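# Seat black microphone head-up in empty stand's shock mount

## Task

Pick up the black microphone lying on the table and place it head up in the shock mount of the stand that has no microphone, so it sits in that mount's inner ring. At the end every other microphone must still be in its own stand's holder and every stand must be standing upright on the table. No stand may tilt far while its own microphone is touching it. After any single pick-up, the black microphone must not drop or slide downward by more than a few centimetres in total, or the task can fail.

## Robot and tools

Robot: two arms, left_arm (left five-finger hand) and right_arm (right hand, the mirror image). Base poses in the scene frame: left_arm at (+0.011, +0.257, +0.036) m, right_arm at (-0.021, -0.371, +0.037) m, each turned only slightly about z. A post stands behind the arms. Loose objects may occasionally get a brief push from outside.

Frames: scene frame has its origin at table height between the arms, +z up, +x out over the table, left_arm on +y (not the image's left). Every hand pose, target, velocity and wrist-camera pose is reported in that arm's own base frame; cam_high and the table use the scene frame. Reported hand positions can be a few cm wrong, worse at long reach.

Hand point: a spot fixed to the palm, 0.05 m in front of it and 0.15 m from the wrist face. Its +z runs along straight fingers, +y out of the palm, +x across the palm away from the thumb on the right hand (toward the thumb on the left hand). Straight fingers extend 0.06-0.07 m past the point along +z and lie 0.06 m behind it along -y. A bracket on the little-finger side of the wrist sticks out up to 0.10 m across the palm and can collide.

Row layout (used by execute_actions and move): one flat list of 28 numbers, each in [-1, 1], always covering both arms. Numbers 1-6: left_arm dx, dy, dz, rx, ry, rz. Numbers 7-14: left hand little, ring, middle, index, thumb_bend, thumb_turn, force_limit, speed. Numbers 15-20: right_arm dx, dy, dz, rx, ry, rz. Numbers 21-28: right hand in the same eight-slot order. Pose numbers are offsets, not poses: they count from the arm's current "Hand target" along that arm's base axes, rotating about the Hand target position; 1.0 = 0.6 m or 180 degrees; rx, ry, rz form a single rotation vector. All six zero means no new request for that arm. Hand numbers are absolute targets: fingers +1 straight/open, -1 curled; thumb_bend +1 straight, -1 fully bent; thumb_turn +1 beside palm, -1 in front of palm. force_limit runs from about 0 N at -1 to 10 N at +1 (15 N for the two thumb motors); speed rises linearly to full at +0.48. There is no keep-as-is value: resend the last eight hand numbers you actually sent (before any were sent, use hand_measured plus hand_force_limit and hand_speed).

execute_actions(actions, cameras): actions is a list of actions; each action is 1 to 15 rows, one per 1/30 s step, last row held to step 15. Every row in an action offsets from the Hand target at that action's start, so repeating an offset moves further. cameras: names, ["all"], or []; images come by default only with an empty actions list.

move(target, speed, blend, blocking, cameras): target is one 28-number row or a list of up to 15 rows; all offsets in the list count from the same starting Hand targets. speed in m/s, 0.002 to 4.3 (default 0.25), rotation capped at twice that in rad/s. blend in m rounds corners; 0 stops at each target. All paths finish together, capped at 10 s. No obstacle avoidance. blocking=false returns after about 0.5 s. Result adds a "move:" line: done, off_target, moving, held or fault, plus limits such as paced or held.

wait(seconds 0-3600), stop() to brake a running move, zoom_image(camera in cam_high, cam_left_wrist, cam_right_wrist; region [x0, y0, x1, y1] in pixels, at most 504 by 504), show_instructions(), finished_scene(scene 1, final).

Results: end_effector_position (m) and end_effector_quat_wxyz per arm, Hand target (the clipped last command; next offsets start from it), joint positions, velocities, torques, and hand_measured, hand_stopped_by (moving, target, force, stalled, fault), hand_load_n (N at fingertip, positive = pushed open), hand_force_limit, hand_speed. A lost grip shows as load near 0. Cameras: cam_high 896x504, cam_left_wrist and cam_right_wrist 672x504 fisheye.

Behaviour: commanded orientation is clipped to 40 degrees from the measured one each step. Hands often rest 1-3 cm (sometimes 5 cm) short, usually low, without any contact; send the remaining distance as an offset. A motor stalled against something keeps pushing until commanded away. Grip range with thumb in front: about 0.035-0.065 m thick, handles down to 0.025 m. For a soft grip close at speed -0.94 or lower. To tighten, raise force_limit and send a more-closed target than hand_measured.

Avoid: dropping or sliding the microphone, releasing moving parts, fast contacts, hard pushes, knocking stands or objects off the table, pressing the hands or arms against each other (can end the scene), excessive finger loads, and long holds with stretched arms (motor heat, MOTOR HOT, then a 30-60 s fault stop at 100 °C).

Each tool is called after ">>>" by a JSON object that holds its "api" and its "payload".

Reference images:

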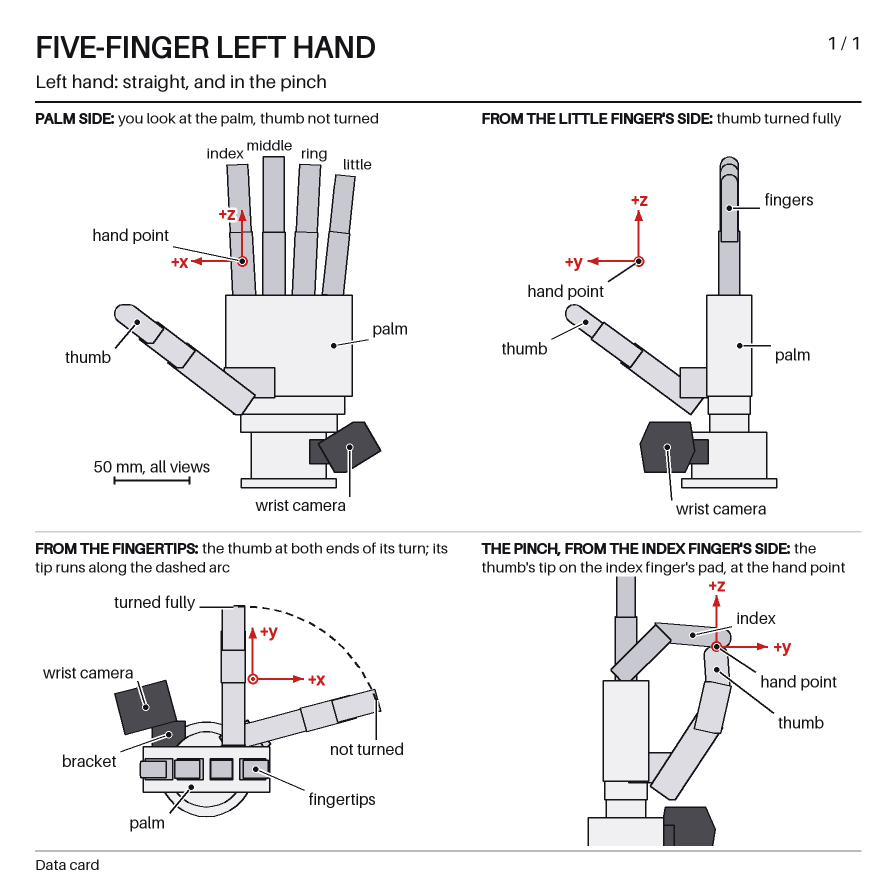

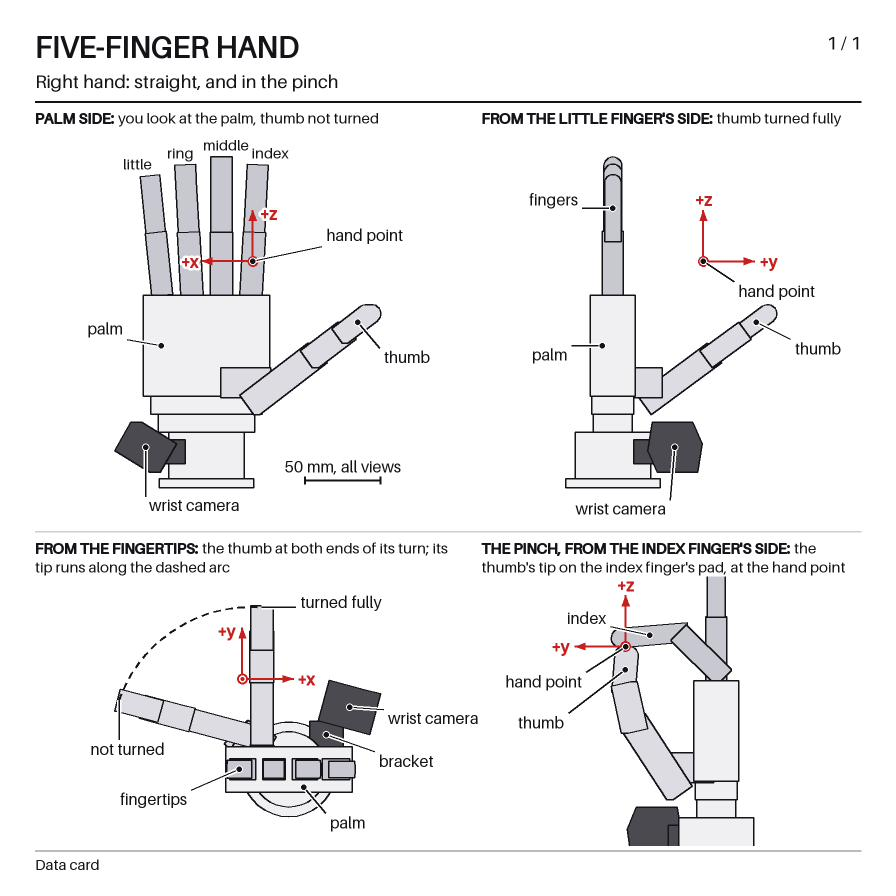

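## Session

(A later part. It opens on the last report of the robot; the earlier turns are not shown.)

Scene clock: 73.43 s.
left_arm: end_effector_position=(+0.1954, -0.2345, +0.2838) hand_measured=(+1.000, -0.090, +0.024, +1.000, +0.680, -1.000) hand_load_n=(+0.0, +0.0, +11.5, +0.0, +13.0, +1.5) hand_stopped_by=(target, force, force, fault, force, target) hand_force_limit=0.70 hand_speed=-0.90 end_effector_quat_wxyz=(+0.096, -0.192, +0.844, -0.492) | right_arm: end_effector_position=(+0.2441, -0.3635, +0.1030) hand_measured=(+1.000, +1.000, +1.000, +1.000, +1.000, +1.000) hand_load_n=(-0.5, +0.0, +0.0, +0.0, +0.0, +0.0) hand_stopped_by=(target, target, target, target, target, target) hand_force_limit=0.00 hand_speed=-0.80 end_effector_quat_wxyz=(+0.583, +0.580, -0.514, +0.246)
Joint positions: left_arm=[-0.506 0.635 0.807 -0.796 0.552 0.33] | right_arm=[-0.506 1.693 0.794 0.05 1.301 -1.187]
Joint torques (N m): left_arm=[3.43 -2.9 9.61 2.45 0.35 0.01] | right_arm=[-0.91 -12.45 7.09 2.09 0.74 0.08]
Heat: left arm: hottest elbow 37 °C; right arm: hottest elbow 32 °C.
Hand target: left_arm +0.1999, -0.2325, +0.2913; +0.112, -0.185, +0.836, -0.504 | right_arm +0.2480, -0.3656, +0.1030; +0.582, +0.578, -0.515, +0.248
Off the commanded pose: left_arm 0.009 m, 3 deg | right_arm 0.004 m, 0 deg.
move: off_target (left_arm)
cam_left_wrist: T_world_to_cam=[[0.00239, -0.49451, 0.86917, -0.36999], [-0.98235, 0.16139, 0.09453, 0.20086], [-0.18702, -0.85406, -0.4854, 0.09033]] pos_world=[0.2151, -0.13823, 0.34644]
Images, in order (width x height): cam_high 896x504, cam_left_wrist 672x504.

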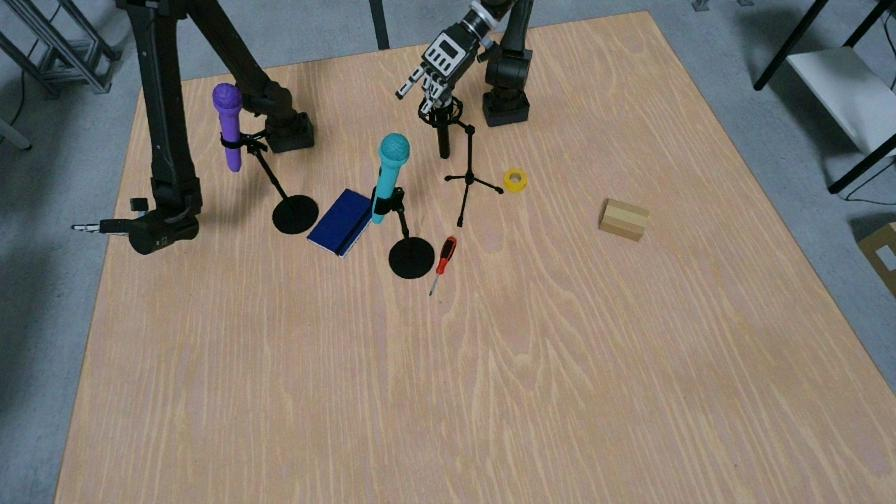

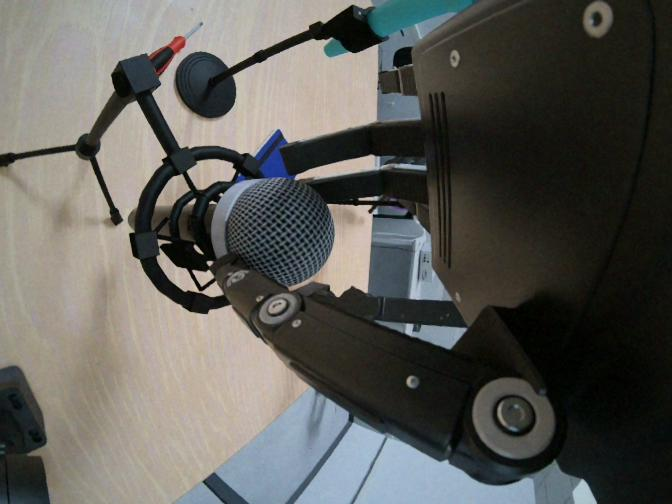

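>>> {"api": "move", "payload": {"target": [[0,0,-0.02,0,0,0,1,-0.4,-0.6,1,-0.2,-1,0.7,-0.9,0,0,0,0,0,0,1,1,1,1,1,1,0,-0.8]], "cameras": ["cam_left_wrist","cam_high"], "speed": 0.02}}

>>> {"api": "zoom_image", "payload": {"camera": "cam_left_wrist", "region": [100, 140, 260, 320]}}

>>> {"api": "zoom_image", "payload": {"camera": "cam_high", "region": [400, 80, 490, 170]}}

Scene clock: 74.53 s.
left_arm: end_effector_position=(+0.1962, -0.2347, +0.2760) hand_measured=(+1.000, -0.090, +0.024, +1.000, +0.680, -1.000) hand_load_n=(+0.0, +0.0, +11.5, +0.0, +12.5, +1.5) hand_stopped_by=(target, force, force, fault, force, target) hand_force_limit=0.70 hand_speed=-0.90 end_effector_quat_wxyz=(+0.100, -0.190, +0.842, -0.495) | right_arm: end_effector_position=(+0.2441, -0.3635, +0.1030) hand_measured=(+1.000, +1.000, +1.000, +1.000, +1.000, +1.000) hand_load_n=(+0.0, +0.0, +0.0, +0.0, +0.0, +0.0) hand_stopped_by=(target, target, target, target, target, target) hand_force_limit=0.00 hand_speed=-0.80 end_effector_quat_wxyz=(+0.583, +0.580, -0.514, +0.246)
Joint positions: left_arm=[-0.505 0.625 0.778 -0.765 0.553 0.33] | right_arm=[-0.506 1.693 0.794 0.05 1.301 -1.187]
Joint torques (N m): left_arm=[3.43 -2.55 9.21 2.26 0.34 0.01] | right_arm=[-0.21 -11.52 7.16 1.76 0.79 0.06]
Heat: left arm: hottest elbow 37 °C; right arm: hottest elbow 32 °C.
Hand target: left_arm +0.1997, -0.2324, +0.2792; +0.112, -0.185, +0.836, -0.504 | right_arm +0.2480, -0.3656, +0.1030; +0.582, +0.578, -0.515, +0.248
Off the commanded pose: left_arm 0.005 m, 2 deg | right_arm 0.004 m, 0 deg.
move: done
cam_left_wrist: T_world_to_cam=[[-0.0064, -0.48901, 0.87225, -0.36123], [-0.98337, 0.1614, 0.08327, 0.20572], [-0.1815, -0.85721, -0.48191, 0.08378]] pos_world=[0.21519, -0.13803, 0.33832]
Images, in order (width x height): cam_high 896x504, cam_left_wrist 672x504.

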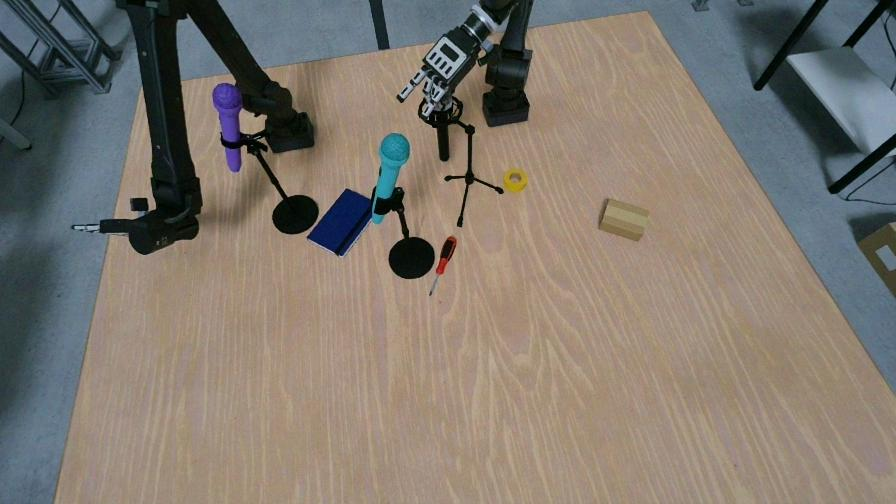

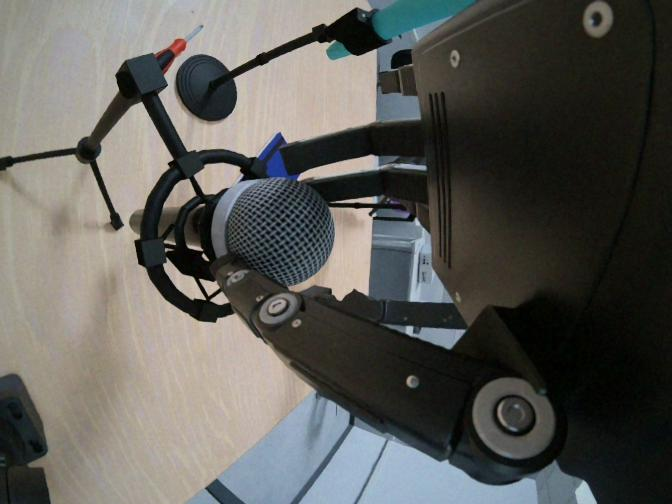

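Scaled by 2.800 from the camera's image (finer frame: 960x720).

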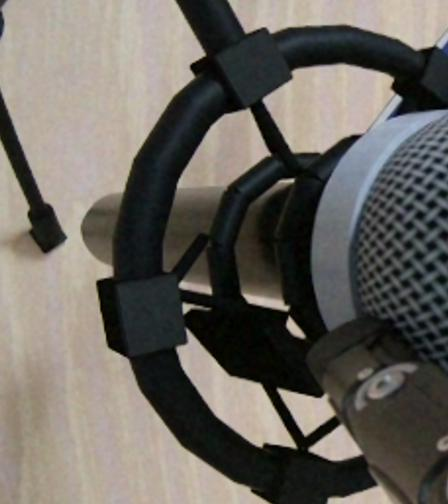

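Scaled by 5.600 from the camera's image (finer frame: 1280x720).

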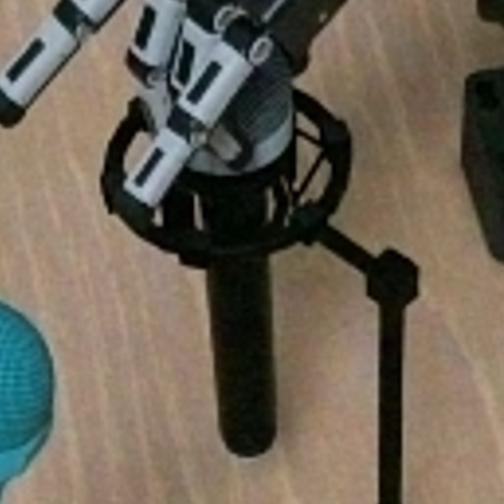

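>>> {"api": "move", "payload": {"target": [[0,0,-0.0083,0,0,0,1,-0.4,-0.6,1,-0.2,-1,0.7,-0.9,0,0,0,0,0,0,1,1,1,1,1,1,0,-0.8]], "cameras": ["cam_left_wrist","cam_high"], "speed": 0.02}}

>>> {"api": "zoom_image", "payload": {"camera": "cam_left_wrist", "region": [100, 140, 260, 320]}}

>>> {"api": "zoom_image", "payload": {"camera": "cam_high", "region": [400, 80, 490, 170]}}

Scene clock: 75.33 s.
left_arm: end_effector_position=(+0.1966, -0.2352, +0.2750) hand_measured=(+1.000, -0.090, +0.024, +1.000, +0.680, -1.000) hand_load_n=(+0.0, +0.0, +11.5, +0.0, +12.5, +1.5) hand_stopped_by=(target, force, force, fault, force, target) hand_force_limit=0.70 hand_speed=-0.90 end_effector_quat_wxyz=(+0.103, -0.187, +0.840, -0.499) | right_arm: end_effector_position=(+0.2441, -0.3635, +0.1030) hand_measured=(+1.000, +1.000, +1.000, +1.000, +1.000, +1.000) hand_load_n=(+0.0, +0.0, +0.0, +0.0, +0.0, +0.0) hand_stopped_by=(target, target, target, target, target, target) hand_force_limit=0.00 hand_speed=-0.80 end_effector_quat_wxyz=(+0.583, +0.580, -0.514, +0.246)
Joint positions: left_arm=[-0.505 0.62 0.769 -0.751 0.554 0.33] | right_arm=[-0.506 1.693 0.794 0.05 1.301 -1.187]
Joint torques (N m): left_arm=[3.55 -2.2 8.9 2.25 0.29 0.01] | right_arm=[-1.14 -12.34 7.38 1.83 0.75 0.09]
Heat: left arm: hottest elbow 37 °C; right arm: hottest elbow 32 °C.
Hand target: left_arm +0.1998, -0.2325, +0.2743; +0.112, -0.185, +0.836, -0.504 | right_arm +0.2480, -0.3656, +0.1030; +0.582, +0.578, -0.515, +0.248
Off the commanded pose: left_arm 0.004 m, 1 deg | right_arm 0.004 m, 0 deg.
move: done
cam_left_wrist: T_world_to_cam=[[-0.01482, -0.48376, 0.87507, -0.3585], [-0.98386, 0.16311, 0.07351, 0.20949], [-0.1783, -0.85986, -0.47837, 0.08069]] pos_world=[0.21519, -0.13822, 0.33691]
Images, in order (width x height): cam_high 896x504, cam_left_wrist 672x504.

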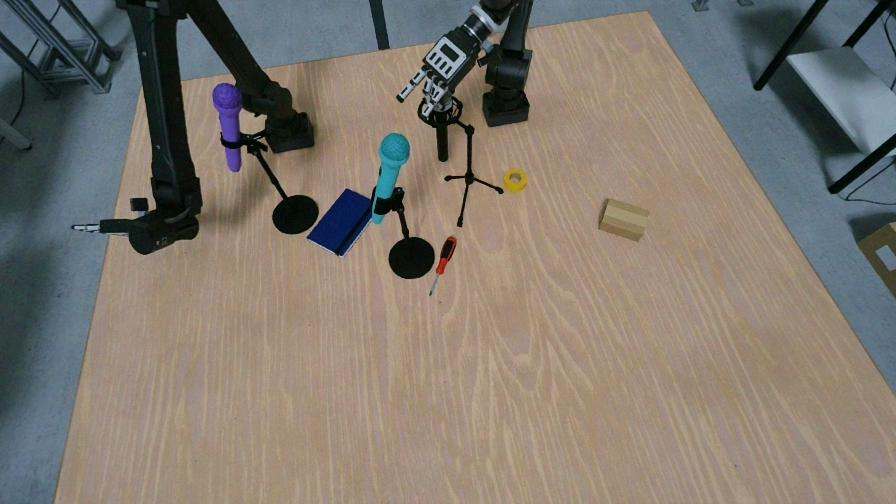

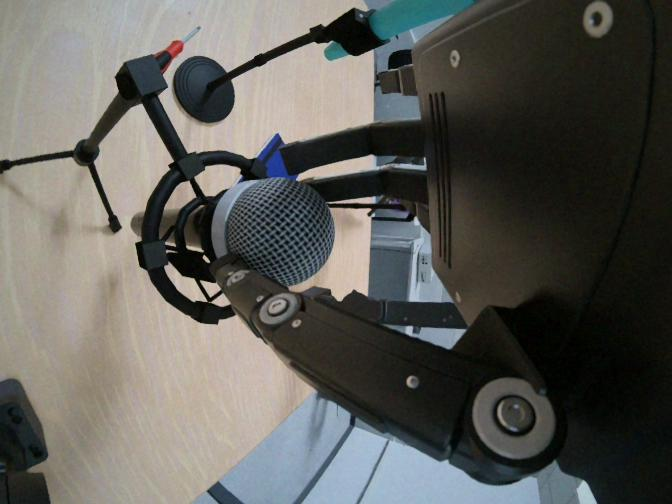

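Scaled by 2.800 from the camera's image (finer frame: 960x720).

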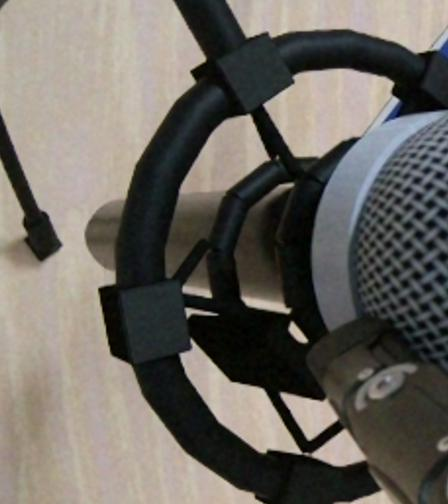

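Scaled by 5.600 from the camera's image (finer frame: 1280x720).

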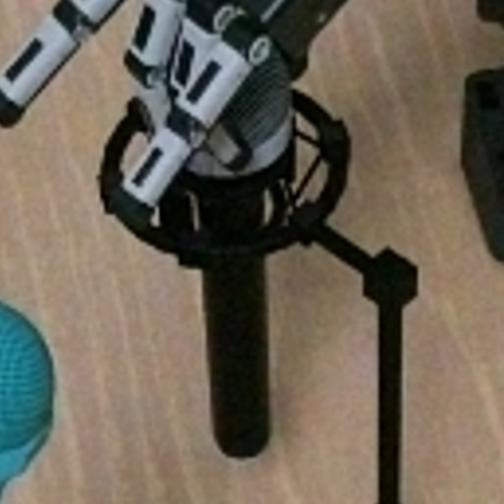

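>>> {"api": "move", "payload": {"target": [[0,0,0,0,0,0,1,-0.2,0.15,1,0.8,-1,0.7,-0.92,0,0,0,0,0,0,1,1,1,1,1,1,0,-0.8]], "cameras": ["cam_left_wrist","cam_high"], "speed": 0.02}}

>>> {"api": "zoom_image", "payload": {"camera": "cam_left_wrist", "region": [100, 140, 360, 320]}}

>>> {"api": "zoom_image", "payload": {"camera": "cam_high", "region": [400, 80, 490, 170]}}

Scene clock: 76.97 s.
left_arm: end_effector_position=(+0.1971, -0.2355, +0.2762) hand_measured=(+1.000, -0.200, +0.150, +1.000, +0.800, -1.000) hand_load_n=(+0.0, +0.0, +0.0, +0.0, +0.0, +0.0) hand_stopped_by=(target, target, target, fault, target, target) hand_force_limit=0.70 hand_speed=-0.92 end_effector_quat_wxyz=(+0.105, -0.186, +0.839, -0.501) | right_arm: end_effector_position=(+0.2441, -0.3635, +0.1030) hand_measured=(+1.000, +1.000, +1.000, +1.000, +1.000, +1.000) hand_load_n=(+0.0, +0.0, +0.0, -0.5, +0.0, +0.0) hand_stopped_by=(target, target, target, target, target, target) hand_force_limit=0.00 hand_speed=-0.80 end_effector_quat_wxyz=(+0.583, +0.580, -0.514, +0.246)
Joint positions: left_arm=[-0.504 0.617 0.769 -0.746 0.555 0.33] | right_arm=[-0.506 1.693 0.794 0.05 1.301 -1.187]
Joint torques (N m): left_arm=[3.43 -2.02 8.92 2.09 0.26 0.01] | right_arm=[-1.85 -11.52 7.09 1.58 0.8 0.01]
Heat: left arm: hottest elbow 37 °C; right arm: hottest elbow 32 °C.
Hand target: left_arm +0.1998, -0.2325, +0.2743; +0.112, -0.185, +0.836, -0.504 | right_arm +0.2480, -0.3656, +0.1030; +0.582, +0.578, -0.515, +0.248
Off the commanded pose: left_arm 0.005 m, 1 deg | right_arm 0.004 m, 0 deg.
move: done
cam_left_wrist: T_world_to_cam=[[-0.02003, -0.48059, 0.87672, -0.35836], [-0.98424, 0.16357, 0.06718, 0.2118], [-0.17569, -0.86156, -0.47629, 0.07968]] pos_world=[0.21529, -0.13822, 0.3379]
Images, in order (width x height): cam_high 896x504, cam_left_wrist 672x504.

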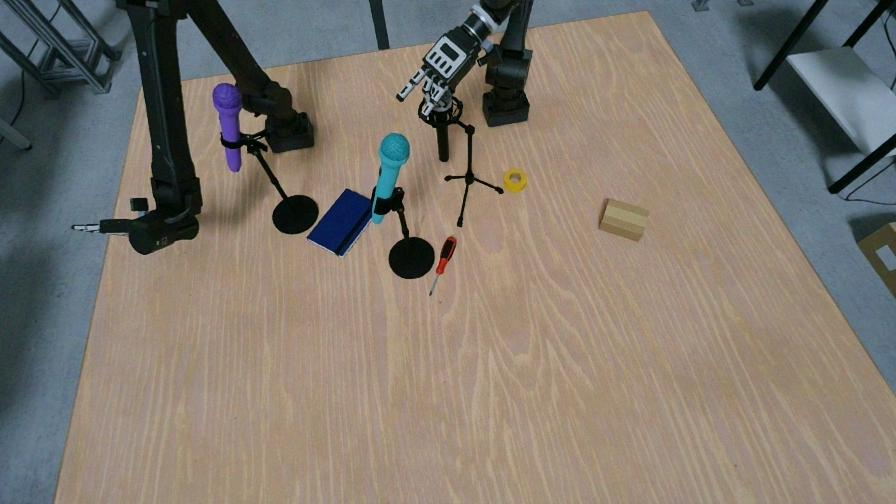

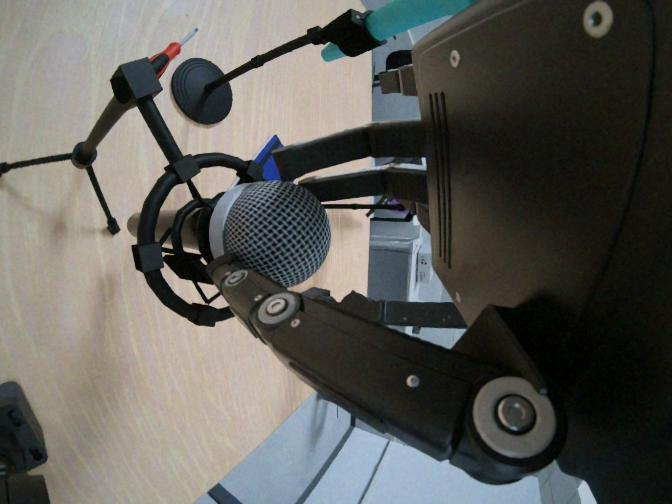

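Scaled by 1.938 from the camera's image (finer frame: 960x720).

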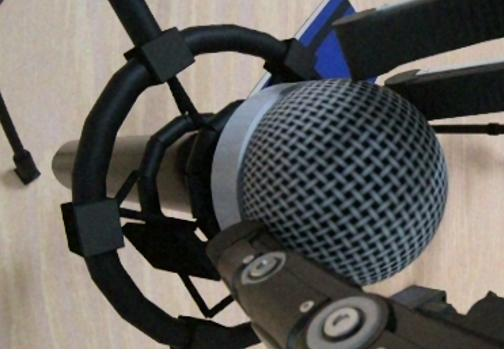

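Scaled by 5.600 from the camera's image (finer frame: 1280x720).

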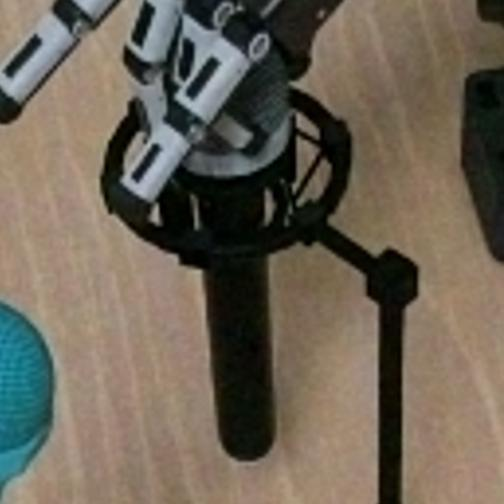

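>>> {"api": "move", "payload": {"target": [[0,0,0,0,0,0,1,0.65,0.65,1,1,-1,0.7,-0.85,0,0,0,0,0,0,1,1,1,1,1,1,0,-0.8]], "cameras": ["cam_left_wrist","cam_high"], "speed": 0.02}}

>>> {"api": "zoom_image", "payload": {"camera": "cam_high", "region": [400, 80, 490, 170]}}

Scene clock: 79.33 s.
left_arm: end_effector_position=(+0.1969, -0.2357, +0.2766) hand_measured=(+1.000, +0.650, +0.650, +1.000, +1.000, -1.000) hand_load_n=(+0.0, +0.0, +0.0, +0.0, +0.0, +0.0) hand_stopped_by=(target, target, target, fault, target, target) hand_force_limit=0.70 hand_speed=-0.85 end_effector_quat_wxyz=(+0.105, -0.185, +0.838, -0.502) | right_arm: end_effector_position=(+0.2441, -0.3635, +0.1030) hand_measured=(+1.000, +1.000, +1.000, +1.000, +1.000, +1.000) hand_load_n=(+0.0, +0.0, +0.0, +0.0, +0.0, +0.0) hand_stopped_by=(target, target, target, target, target, target) hand_force_limit=0.00 hand_speed=-0.80 end_effector_quat_wxyz=(+0.583, +0.580, -0.514, +0.246)
Joint positions: left_arm=[-0.504 0.617 0.769 -0.745 0.556 0.33] | right_arm=[-0.506 1.693 0.794 0.05 1.301 -1.187]
Joint torques (N m): left_arm=[3.37 -1.96 8.91 2.07 0.2 0.01] | right_arm=[-1.08 -11.58 7.13 1.96 0.76 0.09]
Heat: left arm: hottest elbow 37 °C; right arm: hottest elbow 32 °C.
Hand target: left_arm +0.1998, -0.2325, +0.2743; +0.112, -0.185, +0.836, -0.504 | right_arm +0.2480, -0.3656, +0.1030; +0.582, +0.578, -0.515, +0.248
Off the commanded pose: left_arm 0.005 m, 1 deg | right_arm 0.004 m, 0 deg.
move: done
cam_left_wrist: T_world_to_cam=[[-0.02147, -0.47927, 0.87741, -0.35841], [-0.98409, 0.16496, 0.06602, 0.21225], [-0.17638, -0.86203, -0.47518, 0.07943]] pos_world=[0.21519, -0.13832, 0.3382]
Images, in order (width x height): cam_high 896x504, cam_left_wrist 672x504.

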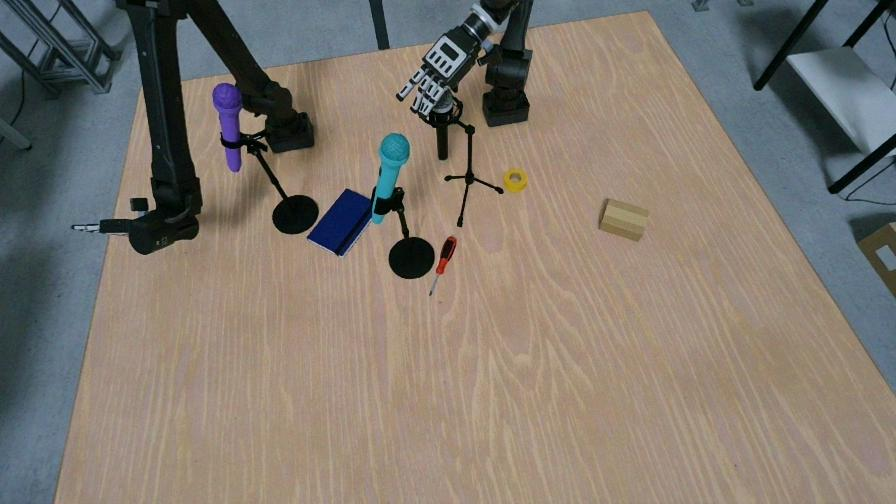

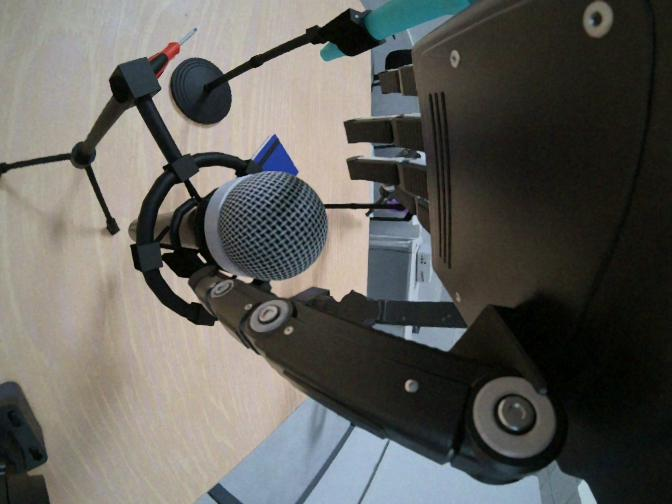

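Scaled by 5.600 from the camera's image (finer frame: 1280x720).

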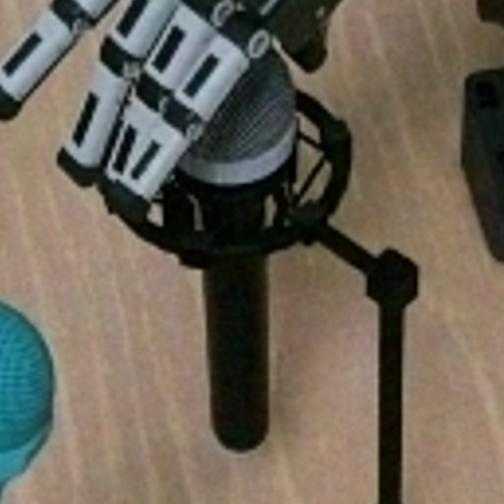

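>>> {"api": "move", "payload": {"target": [[0,0,0.12,0,0,0,1,0.65,0.65,1,1,-1,0.7,-0.85,0,0,0,0,0,0,1,1,1,1,1,1,0,-0.8]], "cameras": ["cam_left_wrist","cam_high"], "speed": 0.06}}

>>> {"api": "zoom_image", "payload": {"camera": "cam_high", "region": [400, 80, 490, 170]}}

Scene clock: 81.43 s.
left_arm: end_effector_position=(+0.1913, -0.2326, +0.3190) hand_measured=(+1.000, +0.650, +0.650, +1.000, +1.000, -1.000) hand_load_n=(+0.0, +0.0, -0.5, +0.0, +0.0, +0.0) hand_stopped_by=(target, target, target, fault, target, target) hand_force_limit=0.70 hand_speed=-0.85 end_effector_quat_wxyz=(+0.094, -0.192, +0.844, -0.492) | right_arm: end_effector_position=(+0.2441, -0.3635, +0.1030) hand_measured=(+1.000, +1.000, +1.000, +1.000, +1.000, +1.000) hand_load_n=(+0.0, +0.0, +0.0, +0.0, +0.0, +0.0) hand_stopped_by=(target, target, target, target, target, target) hand_force_limit=0.00 hand_speed=-0.80 end_effector_quat_wxyz=(+0.583, +0.580, -0.514, +0.246)
Joint positions: left_arm=[-0.504 0.646 0.904 -0.884 0.556 0.33] | right_arm=[-0.506 1.693 0.794 0.05 1.301 -1.187]
Joint torques (N m): left_arm=[3.43 -0.67 13.74 1.17 0.17 0] | right_arm=[-2.2 -11.58 7.19 1.98 0.77 0.02]
Heat: left arm: hottest elbow 38 °C; right arm: hottest elbow 32 °C.
Hand target: left_arm +0.1998, -0.2324, +0.3463; +0.112, -0.185, +0.836, -0.504 | right_arm +0.2480, -0.3656, +0.1030; +0.582, +0.578, -0.515, +0.248
Off the commanded pose: left_arm 0.029 m, 3 deg | right_arm 0.004 m, 0 deg.
move: off_target (left_arm)
cam_left_wrist: T_world_to_cam=[[0.00336, -0.49292, 0.87007, -0.39983], [-0.98177, 0.16371, 0.09653, 0.19302], [-0.19002, -0.85454, -0.48338, 0.10819]] pos_world=[0.21141, -0.13623, 0.38154]
Images, in order (width x height): cam_high 896x504, cam_left_wrist 672x504.

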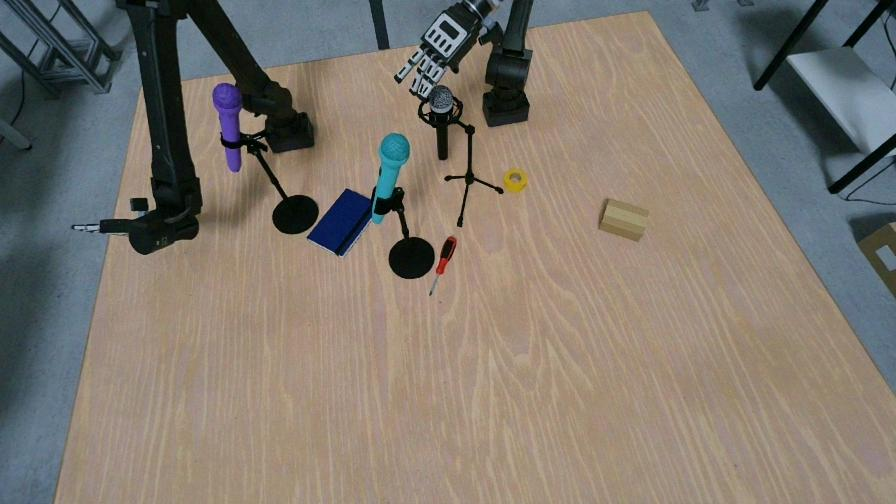

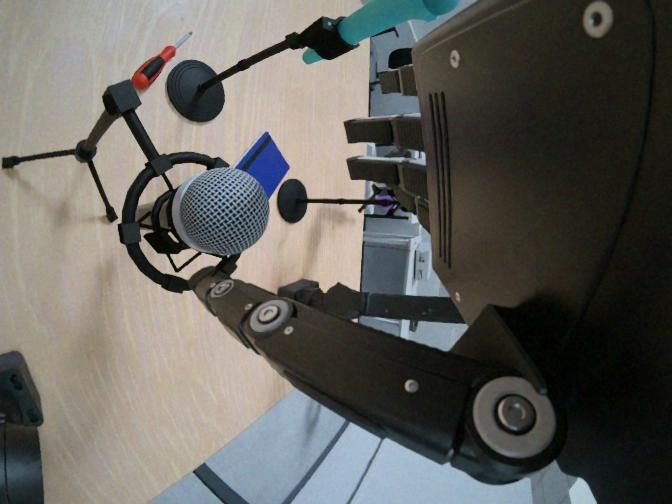

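Scaled by 5.600 from the camera's image (finer frame: 1280x720).

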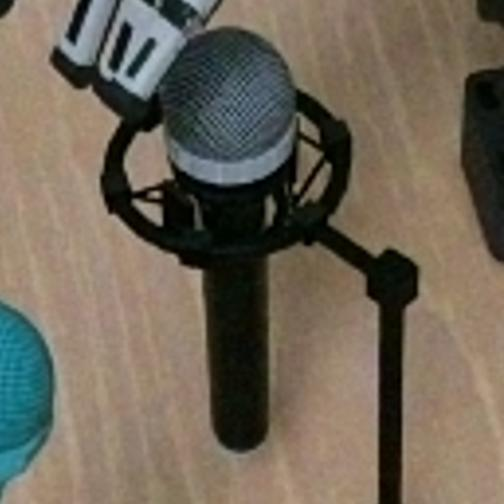

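>>> {"api": "move", "payload": {"target": [[0,0,0.2,0,0,0,1,0.65,0.65,1,1,-1,0.7,-0.85,0,0,0,0,0,0,1,1,1,1,1,1,0,-0.8],[0.1,0.25,0.22,0,0,0,1,0.65,0.65,1,1,-1,0.7,-0.85,0,0,0,0,0,0,1,1,1,1,1,1,0,-0.8]], "cameras": ["cam_left_wrist","cam_high"], "speed": 0.12, "blend": 0.02}}

>>> {"api": "zoom_image", "payload": {"camera": "cam_high", "region": [370, 60, 520, 210]}}

>>> {"api": "zoom_image", "payload": {"camera": "cam_left_wrist", "region": [0, 60, 340, 360]}}

Scene clock: 84.80 s.
left_arm: end_effector_position=(+0.2570, -0.0884, +0.4604) hand_measured=(+1.000, +0.650, +0.650, +1.000, +1.000, -1.000) hand_load_n=(+0.0, +0.0, +0.0, +0.0, +0.0, +0.0) hand_stopped_by=(target, target, target, fault, target, target) hand_force_limit=0.70 hand_speed=-0.85 end_effector_quat_wxyz=(+0.119, -0.212, +0.830, -0.502) | right_arm: end_effector_position=(+0.2441, -0.3635, +0.1030) hand_measured=(+1.000, +1.000, +1.000, +1.000, +1.000, +1.000) hand_load_n=(-0.5, +0.0, +0.0, +0.0, +0.0, +0.0) hand_stopped_by=(target, target, target, target, target, target) hand_force_limit=0.00 hand_speed=-0.80 end_effector_quat_wxyz=(+0.583, +0.580, -0.514, +0.246)
Joint positions: left_arm=[0.244 0.969 1.49 -1.67 1.034 1.073] | right_arm=[-0.506 1.693 0.794 0.05 1.301 -1.187]
Joint torques (N m): left_arm=[3.55 -3.14 11.64 0.38 0.59 0.09] | right_arm=[-0.32 -11.05 7.2 1.87 0.74 0.1]
Heat: left arm: hottest elbow 38 °C; right arm: hottest elbow 32 °C.
Hand target: left_arm +0.2597, -0.0825, +0.4784; +0.112, -0.185, +0.836, -0.504 | right_arm +0.2480, -0.3656, +0.1030; +0.582, +0.578, -0.515, +0.248
Off the commanded pose: left_arm 0.019 m, 3 deg | right_arm 0.004 m, 0 deg.
joint sent to its limit (left arm) — joint 4 (wrist pitch), lower limit. The joint targets are off in orientation, not in position.
move: off_target (left_arm)
cam_left_wrist: T_world_to_cam=[[0.00813, -0.47105, 0.88207, -0.45681], [-0.9924, 0.1045, 0.06495, 0.23222], [-0.12277, -0.87589, -0.46662, 0.28529]] pos_world=[0.26919, 0.01044, 0.52098]
Images, in order (width x height): cam_high 896x504, cam_left_wrist 672x504.

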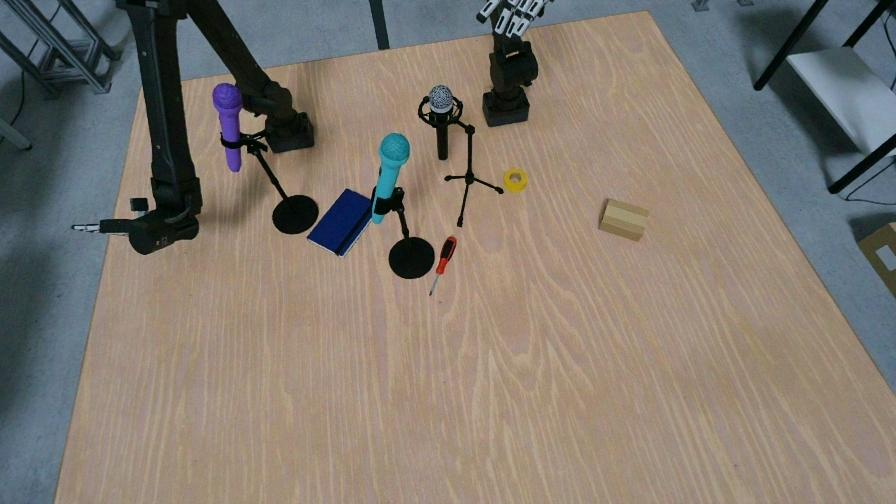

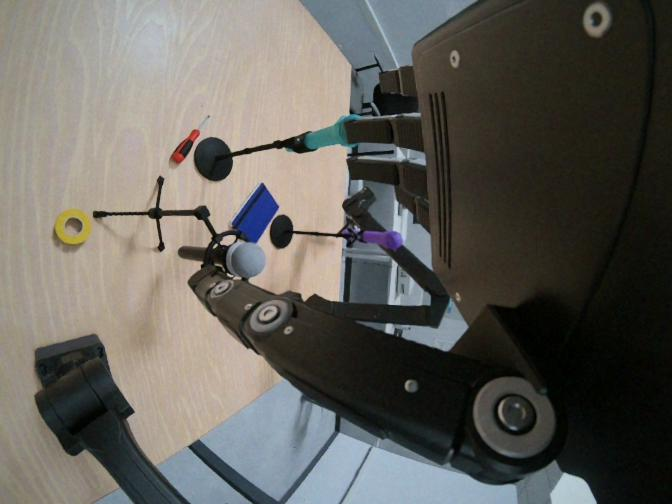

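Scaled by 3.360 from the camera's image (finer frame: 1280x720).

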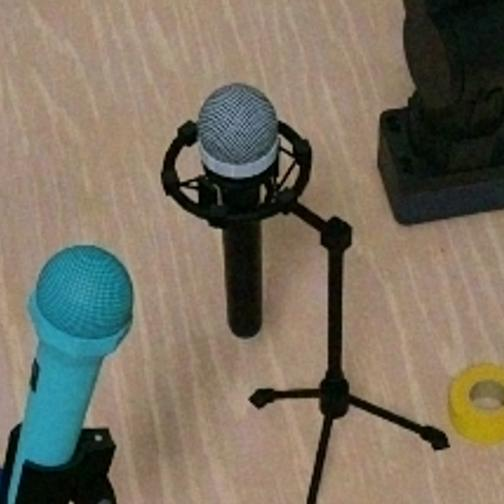

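Scaled by 1.482 from the camera's image (finer frame: 960x720).

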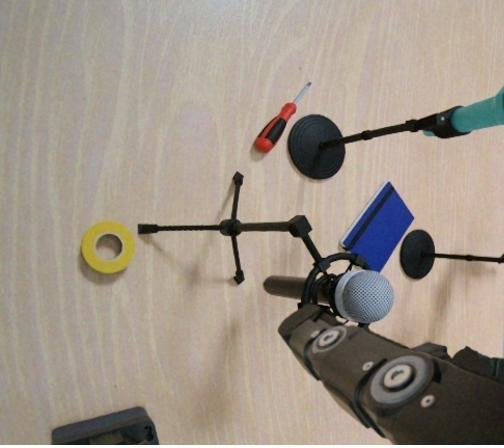

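The black microphone is seated head up in the shock mount. The stand is upright, and the purple and cyan microphones are still in their own holders.

>>> {"api": "finished_scene", "payload": {}}

The scene is finished: the task was done.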